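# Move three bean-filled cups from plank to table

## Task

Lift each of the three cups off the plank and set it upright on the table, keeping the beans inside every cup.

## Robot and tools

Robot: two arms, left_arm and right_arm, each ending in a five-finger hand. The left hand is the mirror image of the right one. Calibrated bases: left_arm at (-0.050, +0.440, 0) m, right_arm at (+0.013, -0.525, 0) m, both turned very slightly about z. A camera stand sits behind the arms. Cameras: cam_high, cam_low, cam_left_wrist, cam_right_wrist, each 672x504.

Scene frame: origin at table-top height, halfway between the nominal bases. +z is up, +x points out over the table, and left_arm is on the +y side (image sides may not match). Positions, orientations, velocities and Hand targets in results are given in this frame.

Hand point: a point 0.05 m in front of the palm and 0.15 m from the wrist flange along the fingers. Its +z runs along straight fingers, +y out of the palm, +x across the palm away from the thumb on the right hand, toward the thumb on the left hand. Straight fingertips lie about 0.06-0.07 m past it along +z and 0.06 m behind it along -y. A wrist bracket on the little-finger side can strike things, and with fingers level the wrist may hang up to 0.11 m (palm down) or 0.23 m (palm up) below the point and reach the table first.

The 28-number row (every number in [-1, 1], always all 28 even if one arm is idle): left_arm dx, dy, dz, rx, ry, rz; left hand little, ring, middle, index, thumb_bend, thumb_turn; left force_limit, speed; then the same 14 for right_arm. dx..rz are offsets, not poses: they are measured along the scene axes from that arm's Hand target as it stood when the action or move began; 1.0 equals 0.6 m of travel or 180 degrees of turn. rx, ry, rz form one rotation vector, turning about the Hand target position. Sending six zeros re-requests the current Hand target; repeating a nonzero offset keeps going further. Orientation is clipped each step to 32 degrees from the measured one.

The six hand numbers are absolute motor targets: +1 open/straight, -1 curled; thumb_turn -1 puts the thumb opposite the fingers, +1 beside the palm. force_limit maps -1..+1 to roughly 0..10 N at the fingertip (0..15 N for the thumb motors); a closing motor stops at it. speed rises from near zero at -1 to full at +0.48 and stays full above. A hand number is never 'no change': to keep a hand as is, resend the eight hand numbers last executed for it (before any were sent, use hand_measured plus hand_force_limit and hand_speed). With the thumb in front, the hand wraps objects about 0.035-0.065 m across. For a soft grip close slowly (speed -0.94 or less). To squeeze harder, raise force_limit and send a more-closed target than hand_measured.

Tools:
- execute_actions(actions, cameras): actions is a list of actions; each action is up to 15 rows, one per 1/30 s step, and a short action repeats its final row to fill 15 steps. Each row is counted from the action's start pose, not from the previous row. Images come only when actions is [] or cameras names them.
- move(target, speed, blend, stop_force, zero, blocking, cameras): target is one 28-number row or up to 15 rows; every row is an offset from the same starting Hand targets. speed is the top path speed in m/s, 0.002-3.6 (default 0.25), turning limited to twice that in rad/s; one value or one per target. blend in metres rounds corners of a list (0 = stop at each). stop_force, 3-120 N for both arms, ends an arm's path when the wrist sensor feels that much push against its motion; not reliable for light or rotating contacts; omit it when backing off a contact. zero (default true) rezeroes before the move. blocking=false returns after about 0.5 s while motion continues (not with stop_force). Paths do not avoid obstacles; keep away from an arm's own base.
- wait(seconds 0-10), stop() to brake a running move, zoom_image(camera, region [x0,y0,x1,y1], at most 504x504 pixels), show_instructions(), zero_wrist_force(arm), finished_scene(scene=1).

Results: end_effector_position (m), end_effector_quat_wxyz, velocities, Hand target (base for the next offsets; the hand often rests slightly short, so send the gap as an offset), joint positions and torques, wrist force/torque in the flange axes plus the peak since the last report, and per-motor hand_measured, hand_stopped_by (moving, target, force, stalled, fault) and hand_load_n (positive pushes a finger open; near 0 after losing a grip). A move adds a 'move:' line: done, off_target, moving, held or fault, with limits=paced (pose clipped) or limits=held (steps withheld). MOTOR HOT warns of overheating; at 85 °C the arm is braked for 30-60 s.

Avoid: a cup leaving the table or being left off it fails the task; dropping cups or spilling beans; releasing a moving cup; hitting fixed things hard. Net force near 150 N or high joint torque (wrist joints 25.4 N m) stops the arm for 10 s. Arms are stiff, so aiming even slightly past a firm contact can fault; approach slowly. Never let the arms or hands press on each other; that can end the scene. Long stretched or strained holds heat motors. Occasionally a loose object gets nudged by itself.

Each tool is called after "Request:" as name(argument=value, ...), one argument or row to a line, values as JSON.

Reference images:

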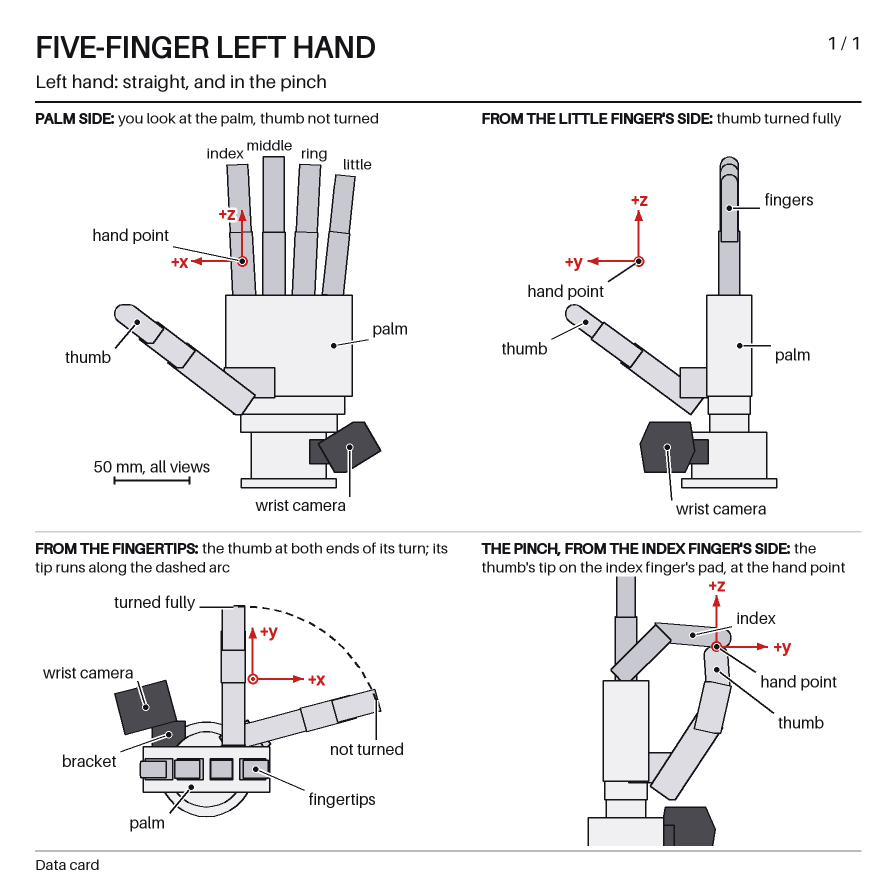

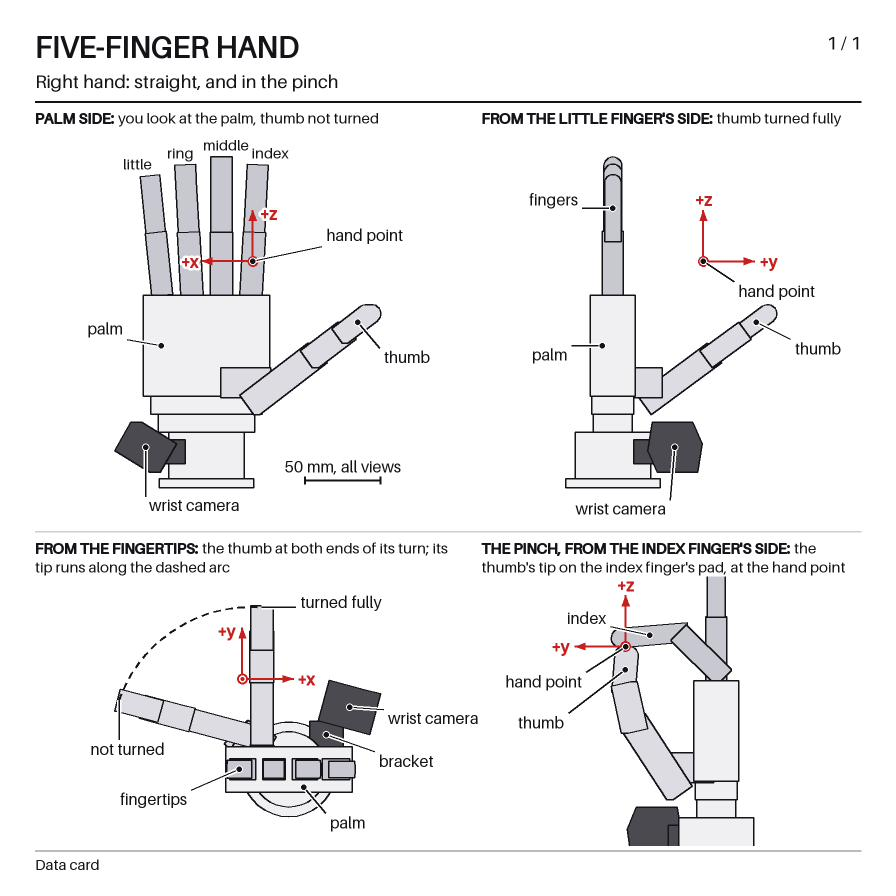

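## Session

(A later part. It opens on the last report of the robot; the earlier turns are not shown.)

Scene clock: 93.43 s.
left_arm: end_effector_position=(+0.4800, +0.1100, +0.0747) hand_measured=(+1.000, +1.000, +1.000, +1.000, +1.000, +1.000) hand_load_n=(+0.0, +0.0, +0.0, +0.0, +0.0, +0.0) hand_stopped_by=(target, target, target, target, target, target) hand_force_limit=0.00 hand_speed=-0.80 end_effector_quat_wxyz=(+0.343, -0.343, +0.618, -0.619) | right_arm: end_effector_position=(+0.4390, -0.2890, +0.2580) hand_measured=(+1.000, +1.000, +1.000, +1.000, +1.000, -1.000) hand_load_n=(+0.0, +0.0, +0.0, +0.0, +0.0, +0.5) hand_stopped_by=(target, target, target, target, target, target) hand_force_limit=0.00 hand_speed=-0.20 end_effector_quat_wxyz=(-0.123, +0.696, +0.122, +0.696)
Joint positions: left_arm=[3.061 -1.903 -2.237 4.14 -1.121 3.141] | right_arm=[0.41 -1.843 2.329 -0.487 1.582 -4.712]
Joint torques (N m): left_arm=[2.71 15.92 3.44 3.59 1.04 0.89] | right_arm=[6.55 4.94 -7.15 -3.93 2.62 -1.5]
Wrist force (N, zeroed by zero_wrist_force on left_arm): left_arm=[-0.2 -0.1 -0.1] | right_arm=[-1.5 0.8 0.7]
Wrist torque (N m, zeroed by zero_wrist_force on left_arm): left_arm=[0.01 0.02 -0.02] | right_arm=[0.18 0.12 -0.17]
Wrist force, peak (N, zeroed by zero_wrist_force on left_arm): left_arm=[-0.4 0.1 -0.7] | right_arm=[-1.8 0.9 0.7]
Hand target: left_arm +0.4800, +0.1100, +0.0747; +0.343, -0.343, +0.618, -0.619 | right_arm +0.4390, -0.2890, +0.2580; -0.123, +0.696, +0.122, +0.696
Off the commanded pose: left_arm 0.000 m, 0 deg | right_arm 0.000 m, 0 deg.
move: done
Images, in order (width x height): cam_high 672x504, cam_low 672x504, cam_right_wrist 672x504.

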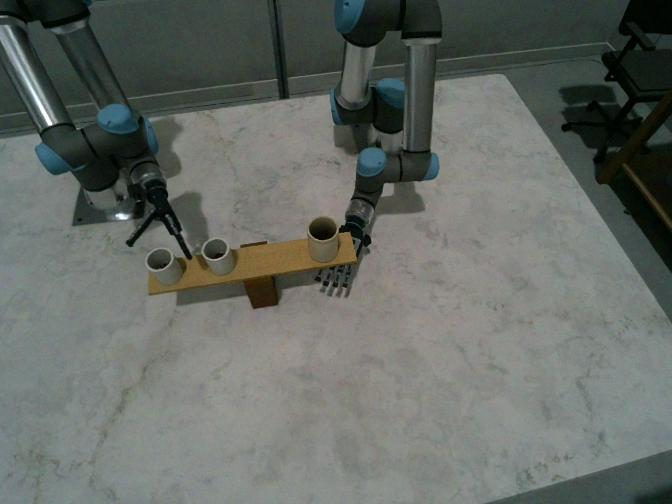

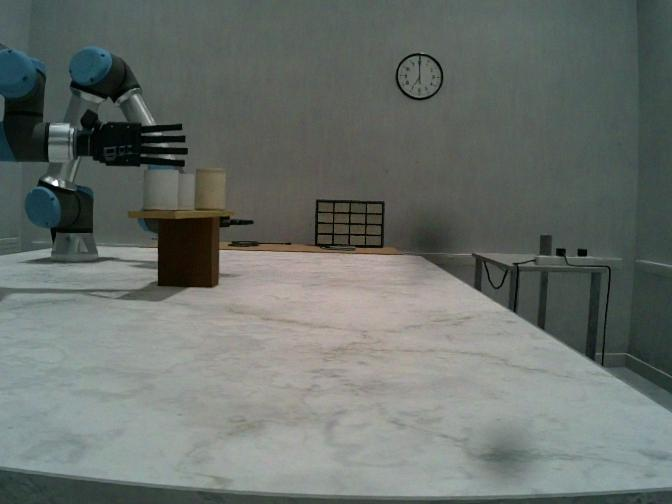

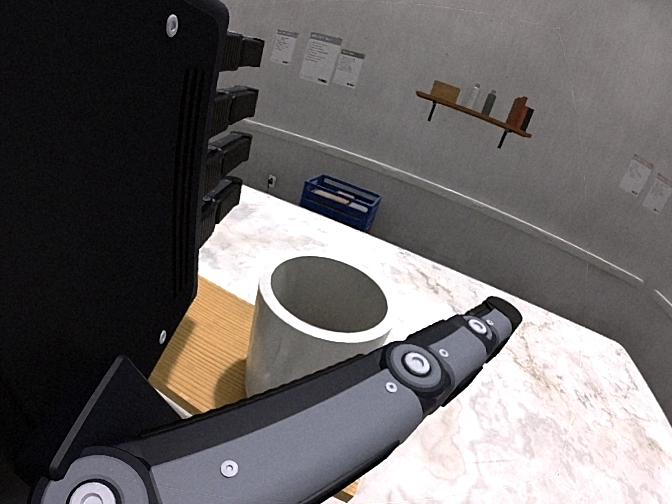

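Request:
move(
  target=[0, 0, 0, 0, 0, 0, 1, 1, 1, 1, 1, 1, 0, -0.8, 0, 0, -0.0517, 0, 0, 0, 1, 1, 1, 1, 1, -1, 0, -0.2],
  speed=0.06,
  stop_force=3,
  cameras=["cam_high", "cam_low", "cam_right_wrist"],
)

Request:
zoom_image(
  camera="cam_low",
  region=[100, 90, 260, 250],
)

Request:
zoom_image(
  camera="cam_high",
  region=[90, 180, 250, 300],
)

Request:
zoom_image(
  camera="cam_right_wrist",
  region=[120, 180, 520, 440],
)

Scene clock: 101.53 s.
left_arm: end_effector_position=(+0.4800, +0.1100, +0.0747) hand_measured=(+1.000, +1.000, +1.000, +1.000, +1.000, +1.000) hand_load_n=(+0.0, +0.0, +0.0, +0.0, +0.0, +0.0) hand_stopped_by=(target, target, target, target, target, target) hand_force_limit=0.00 hand_speed=-0.80 end_effector_quat_wxyz=(+0.343, -0.343, +0.618, -0.619) | right_arm: end_effector_position=(+0.4390, -0.2890, +0.2270) hand_measured=(+1.000, +1.000, +1.000, +1.000, +1.000, -1.000) hand_load_n=(+0.0, +0.0, +0.0, +0.0, +0.0, +0.0) hand_stopped_by=(target, target, target, target, target, target) hand_force_limit=0.00 hand_speed=-0.20 end_effector_quat_wxyz=(-0.123, +0.696, +0.122, +0.696)
Joint positions: left_arm=[3.061 -1.903 -2.237 4.14 -1.121 3.141] | right_arm=[0.41 -1.79 2.385 -0.595 1.582 -4.712]
Joint torques (N m): left_arm=[2.9 16.32 1.32 3.35 1.09 0.84] | right_arm=[5.7 3.83 -6.15 -3.99 2.58 -1.63]
Wrist force (N, zeroed by zero_wrist_force on left_arm): left_arm=[-0.3 -0.1 -0.4] | right_arm=[-1.3 0.8 0.7]
Wrist torque (N m, zeroed by zero_wrist_force on left_arm): left_arm=[0.01 0.03 -0.02] | right_arm=[0.18 0.09 -0.15]
Wrist force, peak (N, zeroed by zero_wrist_force on left_arm): left_arm=[0.2 0.0 -0.7] | right_arm=[-1.7 0.7 0.9]
Hand target: left_arm +0.4800, +0.1100, +0.0747; +0.343, -0.343, +0.618, -0.619 | right_arm +0.4390, -0.2890, +0.2270; -0.123, +0.696, +0.122, +0.696
Off the commanded pose: left_arm 0.000 m, 0 deg | right_arm 0.000 m, 0 deg.
move: done
Images, in order (width x height): cam_high 672x504, cam_low 672x504, cam_right_wrist 672x504.

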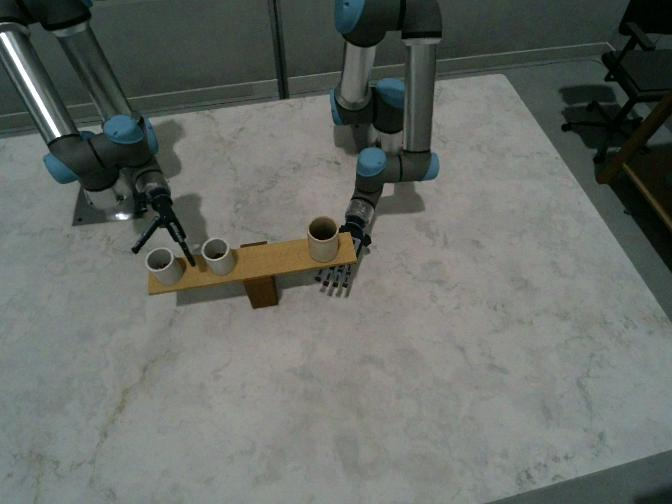

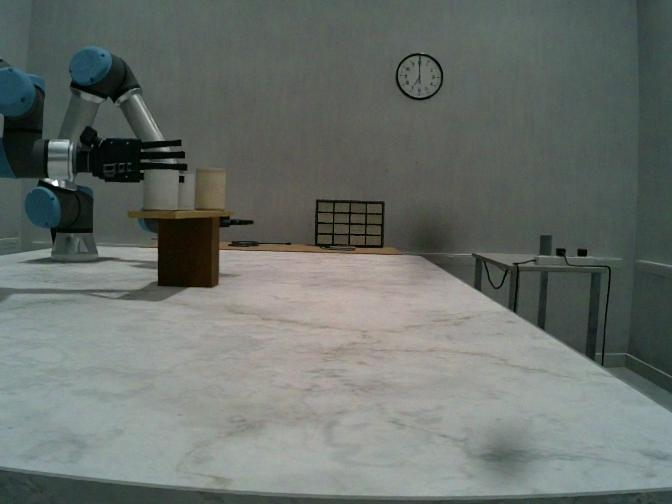

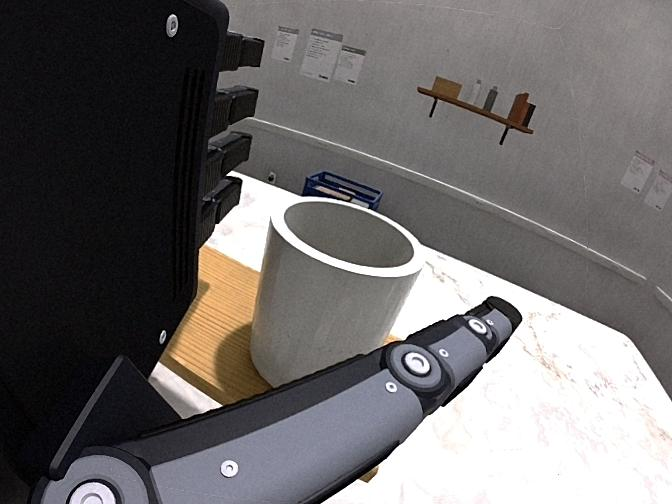

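Scaled by 3.150.

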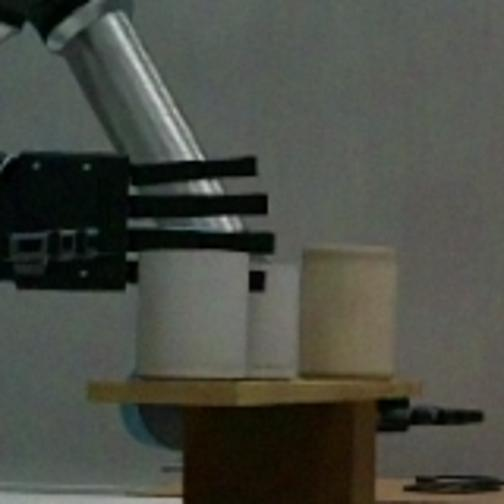

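Scaled by 3.150.

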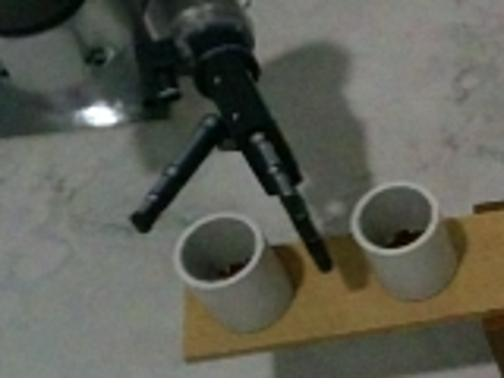

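Scaled by 1.260 from the camera's 672x504 image, which has a finer 960x720 frame.

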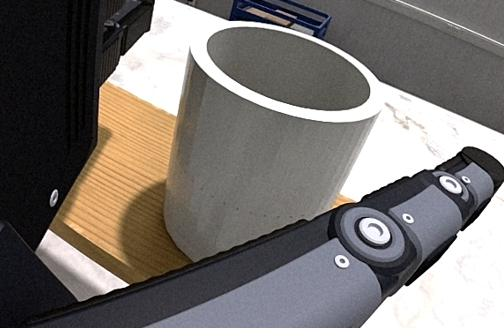

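Request:
move(
  target=[0, 0, 0, 0, 0, 0, 1, 1, 1, 1, 1, 1, 0, -0.8, 0, 0, -0.0367, 0, 0, 0, 1, 1, 1, 1, 1, -1, 0, -0.2],
  speed=0.06,
  stop_force=3,
  cameras=["cam_high", "cam_low", "cam_right_wrist"],
)

Request:
zoom_image(
  camera="cam_low",
  region=[100, 90, 260, 250],
)

Request:
zoom_image(
  camera="cam_right_wrist",
  region=[120, 180, 520, 440],
)

Scene clock: 104.27 s.
left_arm: end_effector_position=(+0.4800, +0.1100, +0.0747) hand_measured=(+1.000, +1.000, +1.000, +1.000, +1.000, +1.000) hand_load_n=(+0.0, +0.0, +0.0, +0.0, +0.0, +0.0) hand_stopped_by=(target, target, target, target, target, target) hand_force_limit=0.00 hand_speed=-0.80 end_effector_quat_wxyz=(+0.343, -0.343, +0.618, -0.619) | right_arm: end_effector_position=(+0.4390, -0.2890, +0.2050) hand_measured=(+1.000, +1.000, +1.000, +1.000, +1.000, -1.000) hand_load_n=(+0.0, +0.0, +0.0, +0.0, +0.0, +0.5) hand_stopped_by=(target, target, target, target, target, target) hand_force_limit=0.00 hand_speed=-0.20 end_effector_quat_wxyz=(-0.123, +0.696, +0.122, +0.696)
Joint positions: left_arm=[3.061 -1.903 -2.237 4.14 -1.121 3.141] | right_arm=[0.41 -1.744 2.421 -0.677 1.582 -4.712]
Joint torques (N m): left_arm=[2.12 16.24 2.52 3.13 1.11 0.97] | right_arm=[-4.58 2.41 -4.8 -3.98 2.47 -0.42]
Wrist force (N, zeroed by zero_wrist_force on left_arm): left_arm=[0.0 -0.2 -0.1] | right_arm=[-1.6 0.8 0.7]
Wrist torque (N m, zeroed by zero_wrist_force on left_arm): left_arm=[-0.01 -0.01 0.00] | right_arm=[0.18 0.15 -0.16]
Wrist force, peak (N, zeroed by zero_wrist_force on left_arm): left_arm=[-0.2 0.0 -0.6] | right_arm=[-1.5 1.0 1.1]
Hand target: left_arm +0.4800, +0.1100, +0.0747; +0.343, -0.343, +0.618, -0.619 | right_arm +0.4390, -0.2890, +0.2050; -0.123, +0.696, +0.122, +0.696
Off the commanded pose: left_arm 0.000 m, 0 deg | right_arm 0.000 m, 0 deg.
move: done
Images, in order (width x height): cam_high 672x504, cam_low 672x504, cam_right_wrist 672x504.

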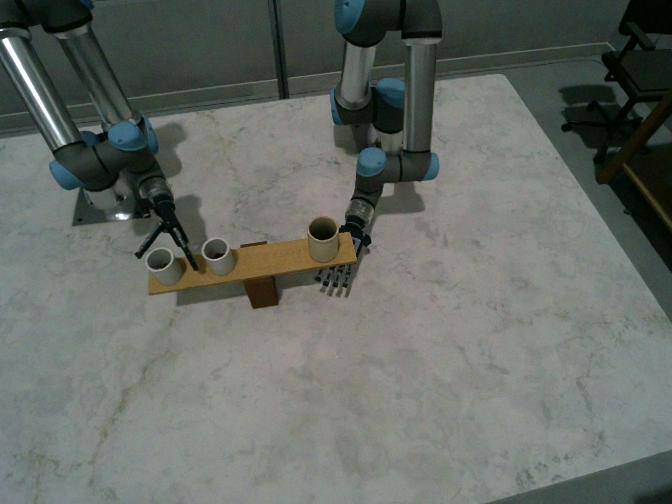

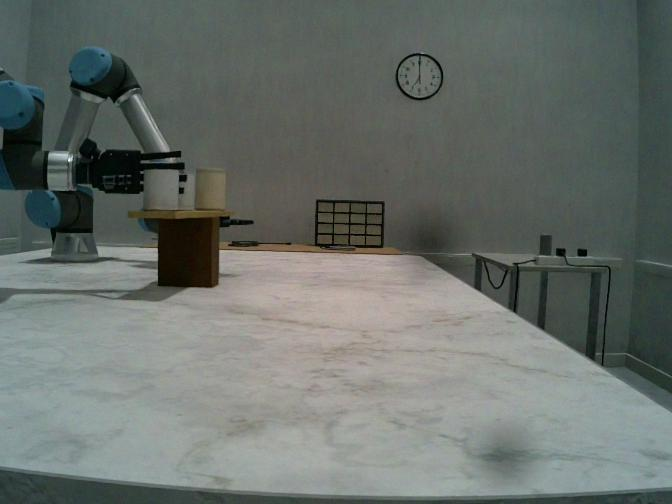

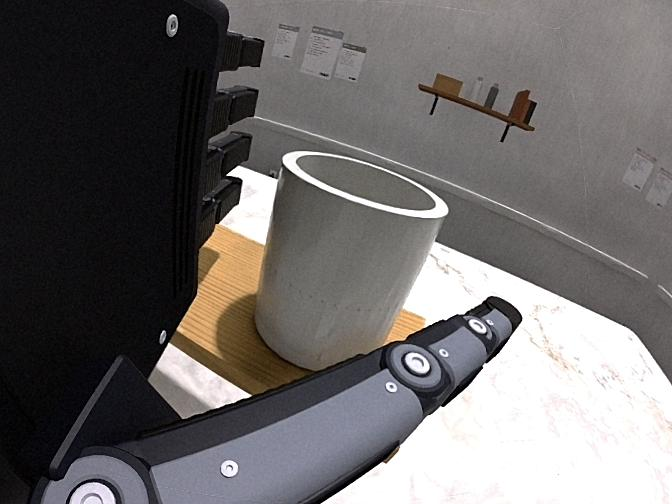

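Scaled by 3.150.

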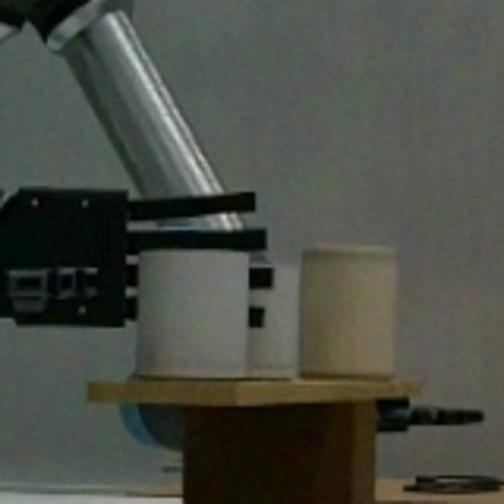

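Scaled by 1.260 from the camera's 672x504 image, which has a finer 960x720 frame.

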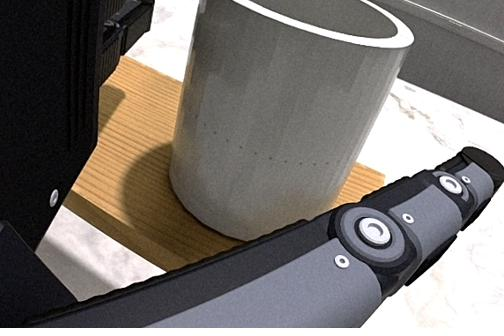

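Request:
move(
  target=[0, 0, 0, 0, 0, 0, 1, 1, 1, 1, 1, 1, 0, -0.8, 0, 0, 0, 0, 0, 0, 1, 1, 0.2, 0.1, 0.3, -1, -0.85, -0.92],
  cameras=["cam_right_wrist", "cam_high"],
)

Request:
zoom_image(
  camera="cam_right_wrist",
  region=[120, 100, 520, 400],
)

Scene clock: 108.67 s.
left_arm: end_effector_position=(+0.4800, +0.1100, +0.0747) hand_measured=(+1.000, +1.000, +1.000, +1.000, +1.000, +1.000) hand_load_n=(+0.0, +0.0, +0.0, +0.0, +0.0, +0.0) hand_stopped_by=(target, target, target, target, target, target) hand_force_limit=0.00 hand_speed=-0.80 end_effector_quat_wxyz=(+0.343, -0.343, +0.618, -0.619) | right_arm: end_effector_position=(+0.4390, -0.2890, +0.2050) hand_measured=(+1.000, +1.000, +0.342, +0.470, +0.662, -1.000) hand_load_n=(+0.0, +0.0, +1.5, +0.0, +2.5, +0.0) hand_stopped_by=(target, target, force, force, force, target) hand_force_limit=-0.85 hand_speed=-0.92 end_effector_quat_wxyz=(-0.123, +0.696, +0.122, +0.696)
Joint positions: left_arm=[3.061 -1.903 -2.237 4.14 -1.121 3.141] | right_arm=[0.41 -1.744 2.421 -0.677 1.582 -4.712]
Joint torques (N m): left_arm=[2.05 15.95 3.45 3.12 1.02 0.82] | right_arm=[6.83 3.16 -5.71 -3.84 2.05 -1.57]
Wrist force (N, zeroed by zero_wrist_force on left_arm): left_arm=[0.1 0.0 -0.4] | right_arm=[-1.0 0.7 0.5]
Wrist torque (N m, zeroed by zero_wrist_force on left_arm): left_arm=[0.03 -0.03 -0.01] | right_arm=[0.18 0.06 -0.14]
Wrist force, peak (N, zeroed by zero_wrist_force on left_arm): left_arm=[-0.2 0.0 -0.6] | right_arm=[-1.5 0.4 1.3]
Hand target: left_arm +0.4800, +0.1100, +0.0747; +0.343, -0.343, +0.618, -0.619 | right_arm +0.4390, -0.2890, +0.2050; -0.123, +0.696, +0.122, +0.696
Off the commanded pose: left_arm 0.000 m, 0 deg | right_arm 0.000 m, 0 deg.
move: done
Images, in order (width x height): cam_high 672x504, cam_right_wrist 672x504.

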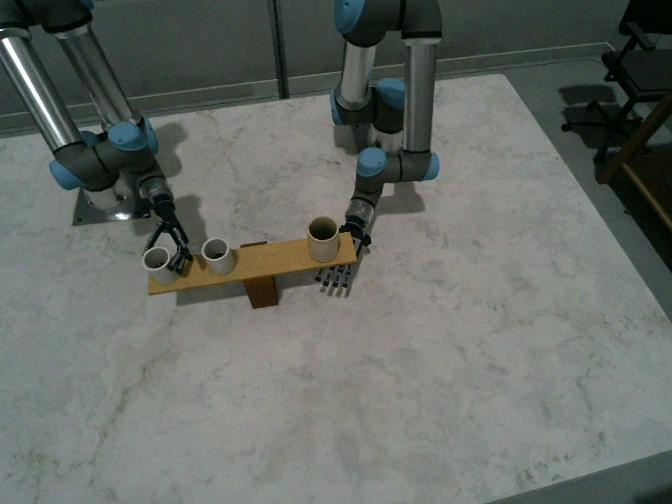

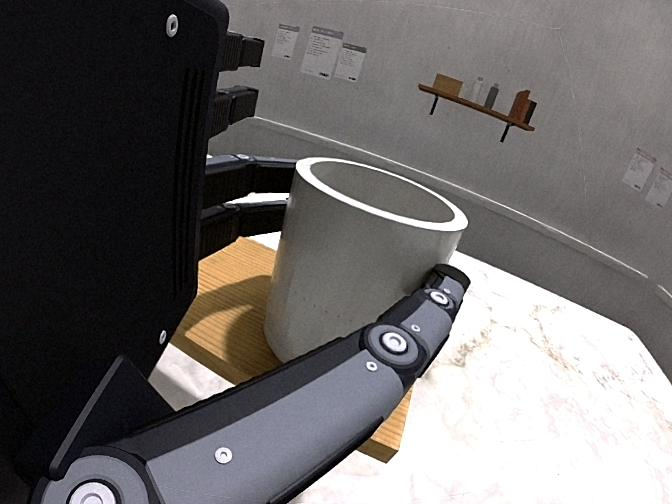

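Scaled by 1.260 from the camera's 672x504 image, which has a finer 960x720 frame.

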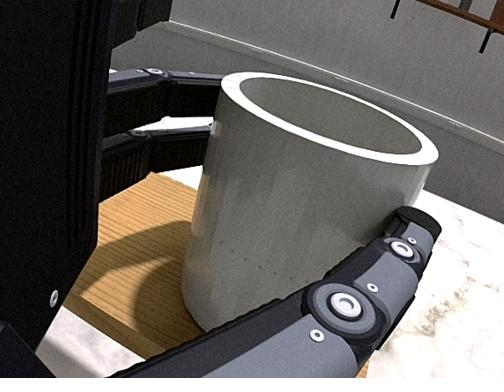

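Request:
move(
  target=[0, 0, 0, 0, 0, 0, 1, 1, 1, 1, 1, 1, 0, -0.8, 0, 0, 0, 0, 0, 0, 1, 1, 0.0, 0.0, 0.4, -1, 0.0, -0.92],
  cameras=["cam_right_wrist", "cam_high", "cam_low"],
)

Request:
zoom_image(
  camera="cam_right_wrist",
  region=[120, 100, 520, 400],
)

Request:
zoom_image(
  camera="cam_low",
  region=[100, 90, 260, 250],
)

Request:
zoom_image(
  camera="cam_high",
  region=[90, 180, 370, 320],
)

Scene clock: 110.80 s.
left_arm: end_effector_position=(+0.4800, +0.1100, +0.0747) hand_measured=(+1.000, +1.000, +1.000, +1.000, +1.000, +1.000) hand_load_n=(+0.0, +0.0, +0.0, +0.0, +0.0, +0.0) hand_stopped_by=(target, target, target, target, target, target) hand_force_limit=0.00 hand_speed=-0.80 end_effector_quat_wxyz=(+0.343, -0.343, +0.618, -0.619) | right_arm: end_effector_position=(+0.4390, -0.2890, +0.2050) hand_measured=(+1.000, +1.000, +0.330, +0.330, +0.660, -1.000) hand_load_n=(+0.0, +0.0, +3.0, +5.5, +10.5, +0.5) hand_stopped_by=(target, target, force, force, force, target) hand_force_limit=0.00 hand_speed=-0.92 end_effector_quat_wxyz=(-0.123, +0.696, +0.122, +0.696)
Joint positions: left_arm=[3.061 -1.903 -2.237 4.14 -1.121 3.141] | right_arm=[0.41 -1.744 2.421 -0.677 1.582 -4.712]
Joint torques (N m): left_arm=[3.06 14.6 2.69 2.97 1.02 0.8] | right_arm=[6.83 2.31 -6.01 -3.75 1.71 -1.34]
Wrist force (N, zeroed by zero_wrist_force on left_arm): left_arm=[-0.1 0.3 -0.2] | right_arm=[-2.1 1.1 0.8]
Wrist torque (N m, zeroed by zero_wrist_force on left_arm): left_arm=[0.05 0.01 -0.02] | right_arm=[0.20 0.14 -0.12]
Wrist force, peak (N, zeroed by zero_wrist_force on left_arm): left_arm=[-0.4 0.1 -0.5] | right_arm=[-2.1 1.1 0.8]
Hand target: left_arm +0.4800, +0.1100, +0.0747; +0.343, -0.343, +0.618, -0.619 | right_arm +0.4390, -0.2890, +0.2050; -0.123, +0.696, +0.122, +0.696
Off the commanded pose: left_arm 0.000 m, 0 deg | right_arm 0.000 m, 0 deg.
move: done
Images, in order (width x height): cam_high 672x504, cam_low 672x504, cam_right_wrist 672x504.

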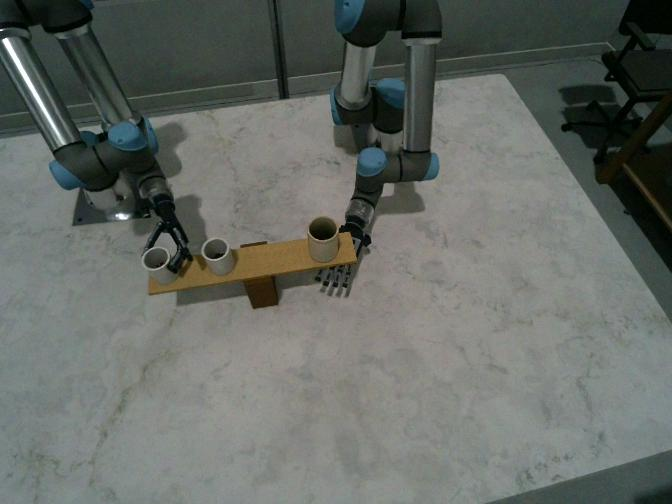

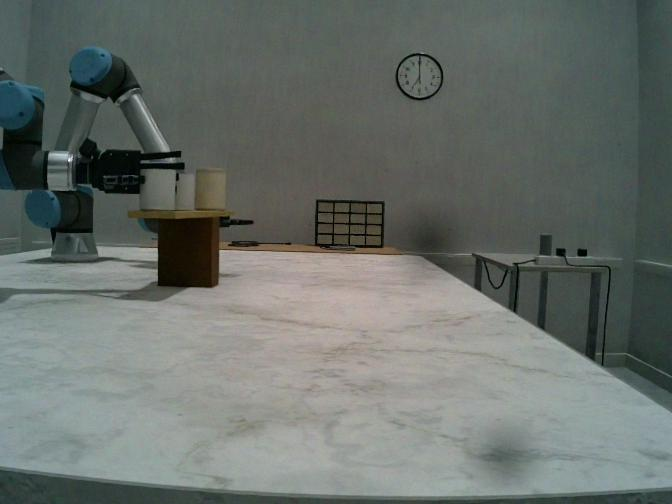

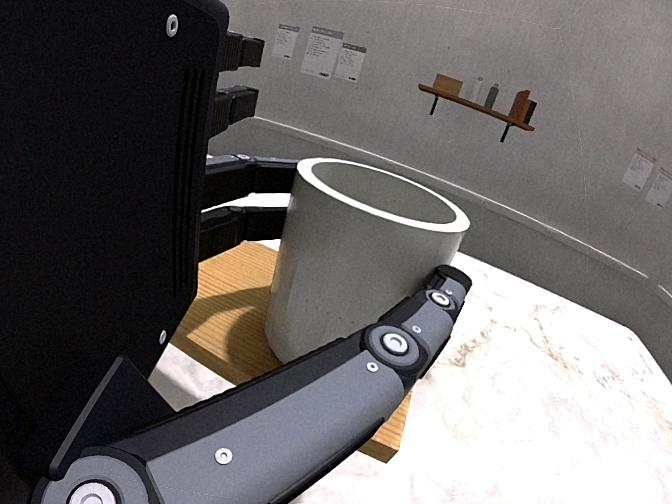

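Scaled by 1.260 from the camera's 672x504 image, which has a finer 960x720 frame.

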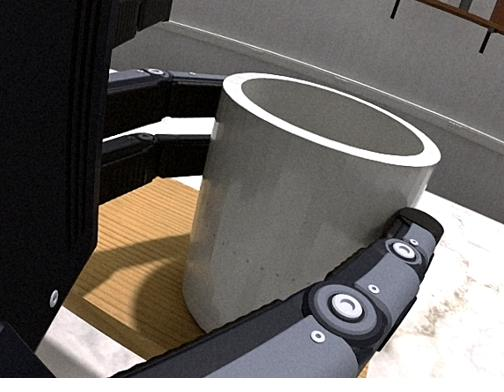

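Scaled by 3.150.

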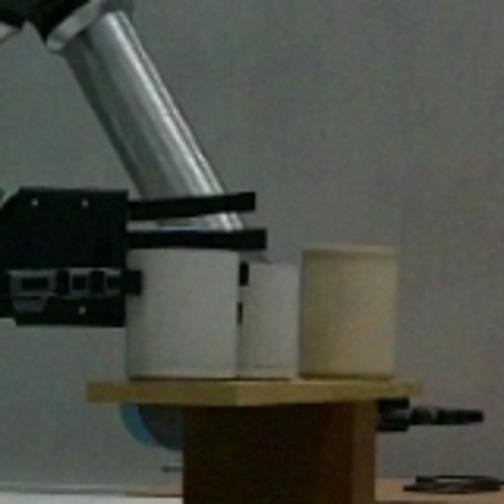

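Scaled by 1.800.

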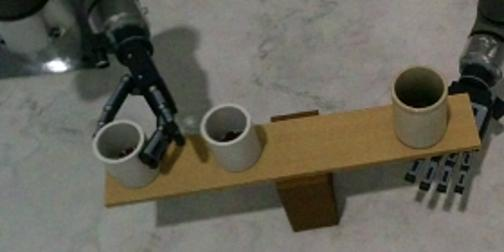

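Request:
move(
  target=[0, 0, 0, 0, 0, 0, 1, 1, 1, 1, 1, 1, 0, -0.8, 0, 0, 0.0667, 0, 0, 0, 1, 1, 0.0, 0.0, 0.4, -1, 0.0, -0.92],
  speed=0.06,
  cameras=["cam_right_wrist", "cam_high", "cam_low"],
)

Request:
zoom_image(
  camera="cam_low",
  region=[100, 90, 260, 250],
)

Request:
zoom_image(
  camera="cam_high",
  region=[90, 180, 370, 320],
)

Scene clock: 112.60 s.
left_arm: end_effector_position=(+0.4800, +0.1100, +0.0747) hand_measured=(+1.000, +1.000, +1.000, +1.000, +1.000, +1.000) hand_load_n=(+0.0, +0.0, +0.0, +0.0, +0.0, -0.5) hand_stopped_by=(target, target, target, target, target, target) hand_force_limit=0.00 hand_speed=-0.80 end_effector_quat_wxyz=(+0.343, -0.343, +0.618, -0.619) | right_arm: end_effector_position=(+0.4389, -0.2890, +0.2449) hand_measured=(+1.000, +1.000, +0.330, +0.330, +0.660, -1.000) hand_load_n=(+0.0, +0.0, +3.0, +6.0, +10.5, +1.0) hand_stopped_by=(target, target, force, force, force, target) hand_force_limit=0.00 hand_speed=-0.92 end_effector_quat_wxyz=(-0.123, +0.696, +0.122, +0.696)
Joint positions: left_arm=[3.061 -1.903 -2.237 4.14 -1.121 3.141] | right_arm=[0.41 -1.822 2.353 -0.532 1.582 -4.712]
Joint torques (N m): left_arm=[2.53 18.56 5.28 3.26 1.07 0.66] | right_arm=[-8.56 -22.48 -31.36 0.64 -2.39 1.36]
Wrist force (N, zeroed by zero_wrist_force on left_arm): left_arm=[-0.2 0.7 0.1] | right_arm=[-3.2 0.6 0.7]
Wrist torque (N m, zeroed by zero_wrist_force on left_arm): left_arm=[0.02 0.03 -0.06] | right_arm=[0.16 0.04 -0.14]
Wrist force, peak (N, zeroed by zero_wrist_force on left_arm): left_arm=[0.0 1.0 -0.2] | right_arm=[-3.6 0.7 1.0]
Hand target: left_arm +0.4800, +0.1100, +0.0747; +0.343, -0.343, +0.618, -0.619 | right_arm +0.4390, -0.2890, +0.2450; -0.123, +0.696, +0.122, +0.696
Off the commanded pose: left_arm 0.000 m, 0 deg | right_arm 0.000 m, 0 deg.
move: done
Images, in order (width x height): cam_high 672x504, cam_low 672x504, cam_right_wrist 672x504.

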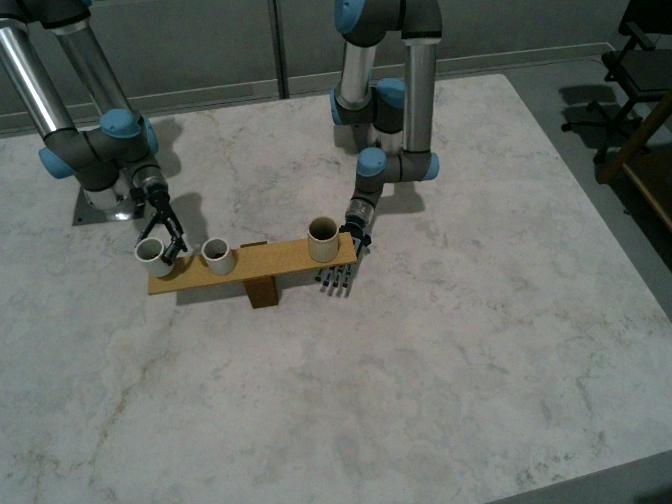

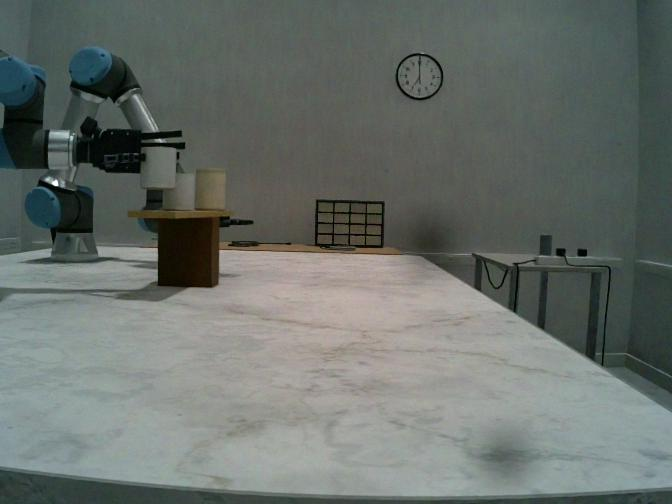

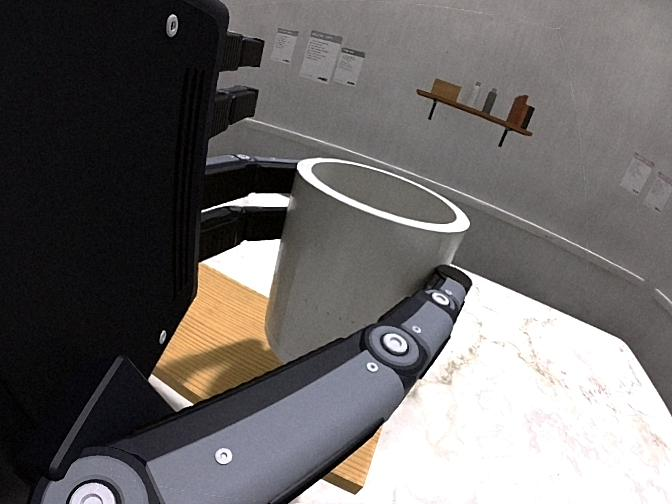

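Scaled by 3.150.

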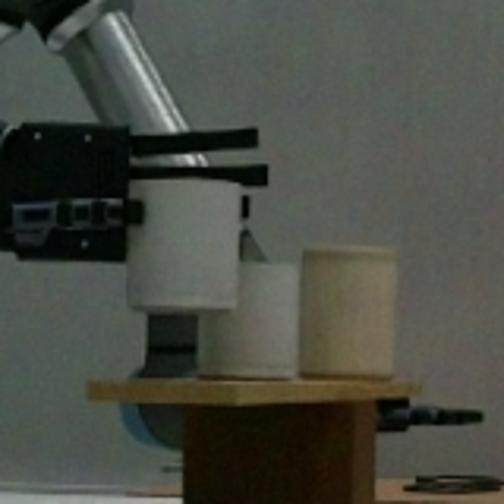

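Scaled by 1.800.

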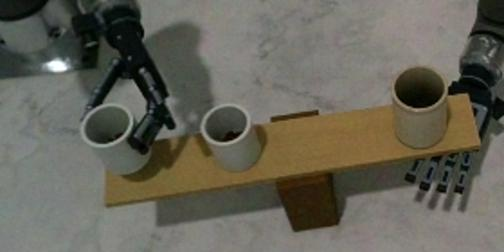

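Request:
move(
  target=[
    [0, 0, 0, 0, 0, 0, 1, 1, 1, 1, 1, 1, 0, -0.8, 0, 0, 0.0417, 0, 0, 0, 1, 1, 0.0, 0.0, 0.4, -1, 0.0, -0.92],
    [0, 0, 0, 0, 0, 0, 1, 1, 1, 1, 1, 1, 0, -0.8, 0.235, -0.3183, 0.0417, 0, 0, 0, 1, 1, 0.0, 0.0, 0.4, -1, 0.0, -0.92],
    [0, 0, 0, 0, 0, 0, 1, 1, 1, 1, 1, 1, 0, -0.8, 0.235, -0.3183, -0.2833, 0, 0, 0, 1, 1, 0.0, 0.0, 0.4, -1, 0.0, -0.92],
  ],
  speed=[0.1, 0.2, 0.2],
  blend=[0.02, 0.04, 0],
  cameras=["all"],
)

Request:
zoom_image(
  camera="cam_low",
  region=[60, 120, 300, 300],
)

Request:
zoom_image(
  camera="cam_high",
  region=[60, 140, 370, 380],
)

Scene clock: 117.03 s.
left_arm: end_effector_position=(+0.4800, +0.1100, +0.0747) hand_measured=(+1.000, +1.000, +1.000, +1.000, +1.000, +1.000) hand_load_n=(+0.0, +0.0, +0.0, +0.0, +0.0, +0.0) hand_stopped_by=(target, target, target, target, target, target) hand_force_limit=0.00 hand_speed=-0.80 end_effector_quat_wxyz=(+0.343, -0.343, +0.618, -0.619) | right_arm: end_effector_position=(+0.5799, -0.4800, +0.0750) hand_measured=(+1.000, +1.000, +0.330, +0.330, +0.660, -1.000) hand_load_n=(+0.0, +0.0, +3.0, +6.0, +10.5, +0.5) hand_stopped_by=(target, target, force, force, force, target) hand_force_limit=0.00 hand_speed=-0.92 end_effector_quat_wxyz=(-0.123, +0.696, +0.122, +0.696)
Joint positions: left_arm=[3.061 -1.903 -2.237 4.14 -1.121 3.141] | right_arm=[-0.341 -1.26 2.432 -1.173 0.831 -4.712]
Joint torques (N m): left_arm=[2.4 23.98 10.59 2.98 1.09 1.02] | right_arm=[6.71 -11.74 1.75 -4.12 2.63 1.26]
Wrist force (N, zeroed by zero_wrist_force on left_arm): left_arm=[0.1 0.4 -0.2] | right_arm=[-3.3 0.8 0.9]
Wrist torque (N m, zeroed by zero_wrist_force on left_arm): left_arm=[0.02 -0.02 -0.04] | right_arm=[0.16 0.08 -0.29]
Wrist force, peak (N, zeroed by zero_wrist_force on left_arm): left_arm=[0.0 1.3 -0.2] | right_arm=[-4.2 0.9 0.9]
Hand target: left_arm +0.4800, +0.1100, +0.0747; +0.343, -0.343, +0.618, -0.619 | right_arm +0.5800, -0.4800, +0.0750; -0.123, +0.696, +0.122, +0.696
Off the commanded pose: left_arm 0.000 m, 0 deg | right_arm 0.000 m, 0 deg.
move: done; blend cut to 0.0125 m at target 1

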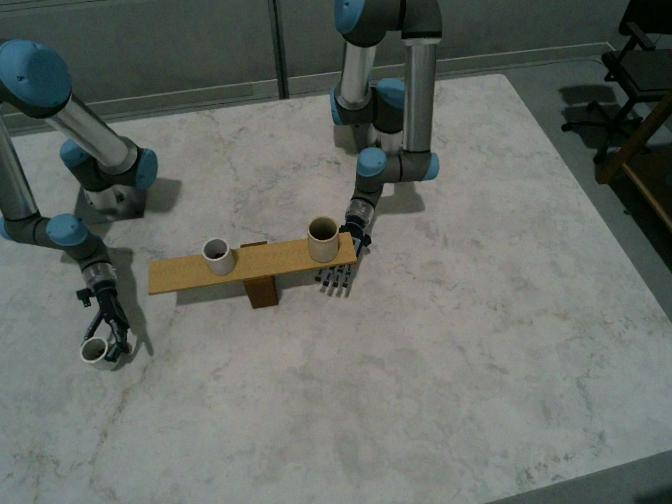

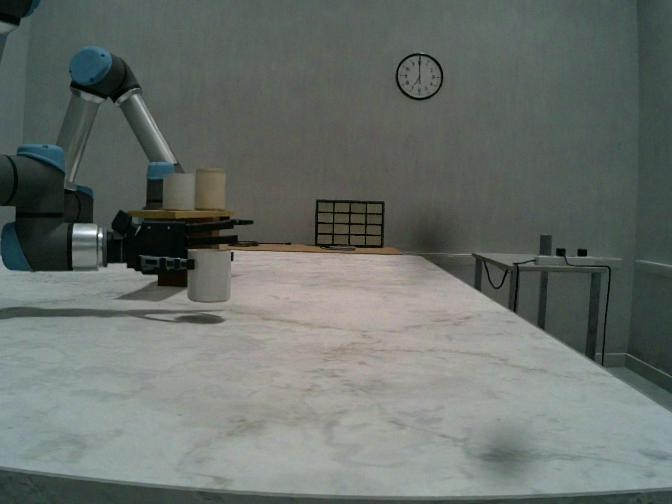

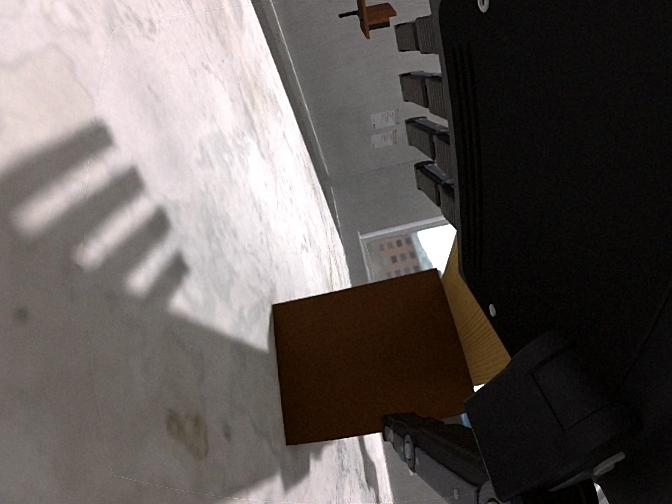

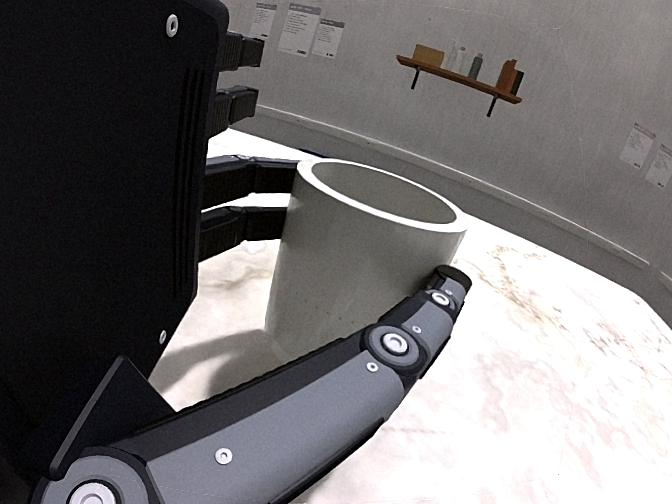

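Scaled by 2.100.

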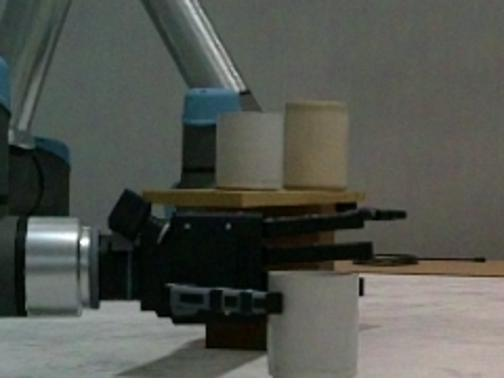

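Scaled by 1.626.

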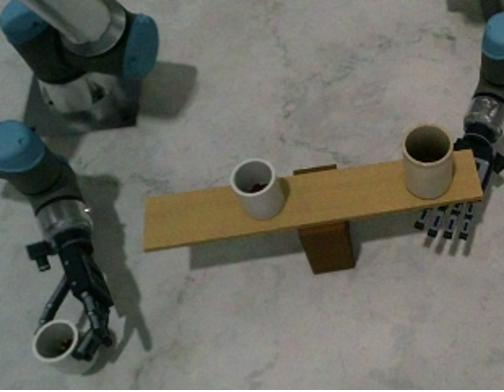

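Request:
move(
  target=[0, 0, 0, 0, 0, 0, 1, 1, 1, 1, 1, 1, 0, -0.8, 0, 0, -0.0667, 0, 0, 0, 1, 1, 0.0, 0.0, 0.4, -1, 0.0, -0.92],
  speed=0.03,
  stop_force=3,
  cameras=["cam_low", "cam_right_wrist"],
)

Request:
zoom_image(
  camera="cam_low",
  region=[60, 160, 300, 340],
)

Scene clock: 119.63 s.
left_arm: end_effector_position=(+0.4800, +0.1100, +0.0747) hand_measured=(+1.000, +1.000, +1.000, +1.000, +1.000, +1.000) hand_load_n=(+0.0, +0.0, +0.0, +0.0, +0.0, +0.0) hand_stopped_by=(target, target, target, target, target, target) hand_force_limit=0.00 hand_speed=-0.80 end_effector_quat_wxyz=(+0.343, -0.343, +0.618, -0.619) | right_arm: end_effector_position=(+0.5799, -0.4800, +0.0430) hand_measured=(+1.000, +1.000, +0.330, +0.330, +0.660, -1.000) hand_load_n=(+0.0, +0.0, +2.0, +7.5, +11.0, +0.0) hand_stopped_by=(target, target, force, force, force, target) hand_force_limit=0.00 hand_speed=-0.92 end_effector_quat_wxyz=(-0.123, +0.697, +0.122, +0.696)
Joint positions: left_arm=[3.061 -1.903 -2.237 4.14 -1.121 3.141] | right_arm=[-0.341 -1.15 2.44 -1.29 0.831 -4.712]
Joint torques (N m): left_arm=[1.16 27.14 15.8 3.17 0.75 0.91] | right_arm=[-2.33 -39.38 -17.33 1.07 -1.45 1.32]
Wrist force (N, zeroed by zero_wrist_force on left_arm): left_arm=[-0.1 0.7 -0.1] | right_arm=[-3.4 1.1 0.8]
Wrist torque (N m, zeroed by zero_wrist_force on left_arm): left_arm=[0.03 0.01 -0.05] | right_arm=[0.21 0.08 -0.25]
Wrist force, peak (N, zeroed by zero_wrist_force on left_arm): left_arm=[-0.2 1.1 0.2] | right_arm=[4.5 -0.2 -0.9]
Hand target: left_arm +0.4800, +0.1100, +0.0747; +0.343, -0.343, +0.618, -0.619 | right_arm +0.5799, -0.4800, +0.0430; -0.123, +0.697, +0.122, +0.696 (not the last commanded pose)
Off the commanded pose: left_arm 0.000 m, 0 deg | right_arm 0.008 m, 0 deg.
move: contact (right_arm)
Images, in order (width x height): cam_low 672x504, cam_right_wrist 672x504.

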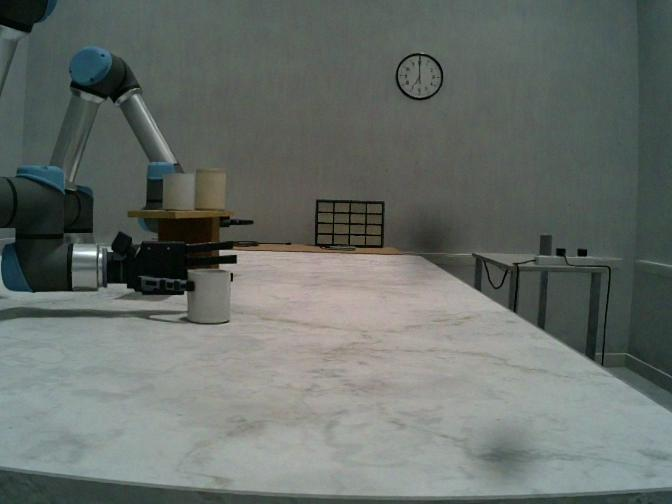

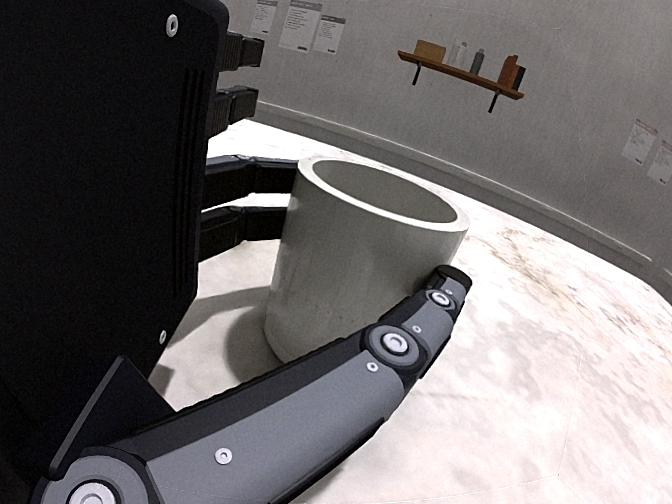

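Scaled by 2.100.

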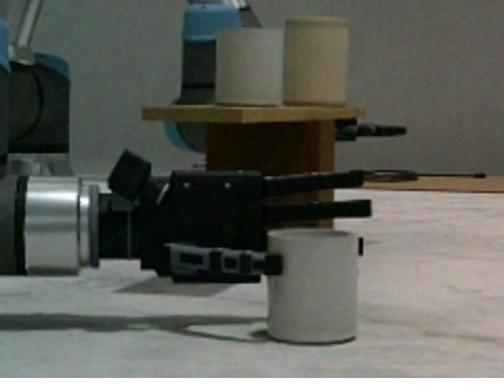

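Request:
move(
  target=[0, 0, 0, 0, 0, 0, 1, 1, 1, 1, 1, 1, 0, -0.8, 0, 0, -0.00117, 0, 0, 0, 1, 1, 0.0, 0.0, 0.4, -1, 0.0, -0.92],
  speed=0.01,
)

Scene clock: 120.77 s.
left_arm: end_effector_position=(+0.4800, +0.1100, +0.0747) hand_measured=(+1.000, +1.000, +1.000, +1.000, +1.000, +1.000) hand_load_n=(+0.0, +0.0, +0.0, -0.5, +0.0, -0.5) hand_stopped_by=(target, target, target, target, target, target) hand_force_limit=0.00 hand_speed=-0.80 end_effector_quat_wxyz=(+0.343, -0.343, +0.618, -0.619) | right_arm: end_effector_position=(+0.5799, -0.4800, +0.0424) hand_measured=(+1.000, +1.000, +0.330, +0.330, +0.660, -1.000) hand_load_n=(+0.0, +0.0, +2.5, +7.0, +10.5, -1.5) hand_stopped_by=(target, target, force, force, force, target) hand_force_limit=0.00 hand_speed=-0.92 end_effector_quat_wxyz=(-0.123, +0.697, +0.122, +0.696)
Joint positions: left_arm=[3.061 -1.903 -2.237 4.14 -1.121 3.141] | right_arm=[-0.341 -1.148 2.44 -1.292 0.831 -4.712]
Joint torques (N m): left_arm=[1.92 26.86 17.4 3.28 1.05 0.93] | right_arm=[2.11 -12.56 -11.74 -3.73 -1.39 1.01]
Wrist force (N, zeroed by zero_wrist_force on left_arm): left_arm=[0.0 0.9 -0.2] | right_arm=[-1.6 0.6 1.3]
Wrist torque (N m, zeroed by zero_wrist_force on left_arm): left_arm=[0.08 -0.01 -0.06] | right_arm=[0.19 0.06 -0.28]
Wrist force, peak (N, zeroed by zero_wrist_force on left_arm): left_arm=[0.1 1.2 -0.3] | right_arm=[-3.6 1.0 0.9]
Hand target: left_arm +0.4800, +0.1100, +0.0747; +0.343, -0.343, +0.618, -0.619 | right_arm +0.5799, -0.4800, +0.0423; -0.123, +0.697, +0.122, +0.696
Off the commanded pose: left_arm 0.000 m, 0 deg | right_arm 0.000 m, 0 deg.
move: done


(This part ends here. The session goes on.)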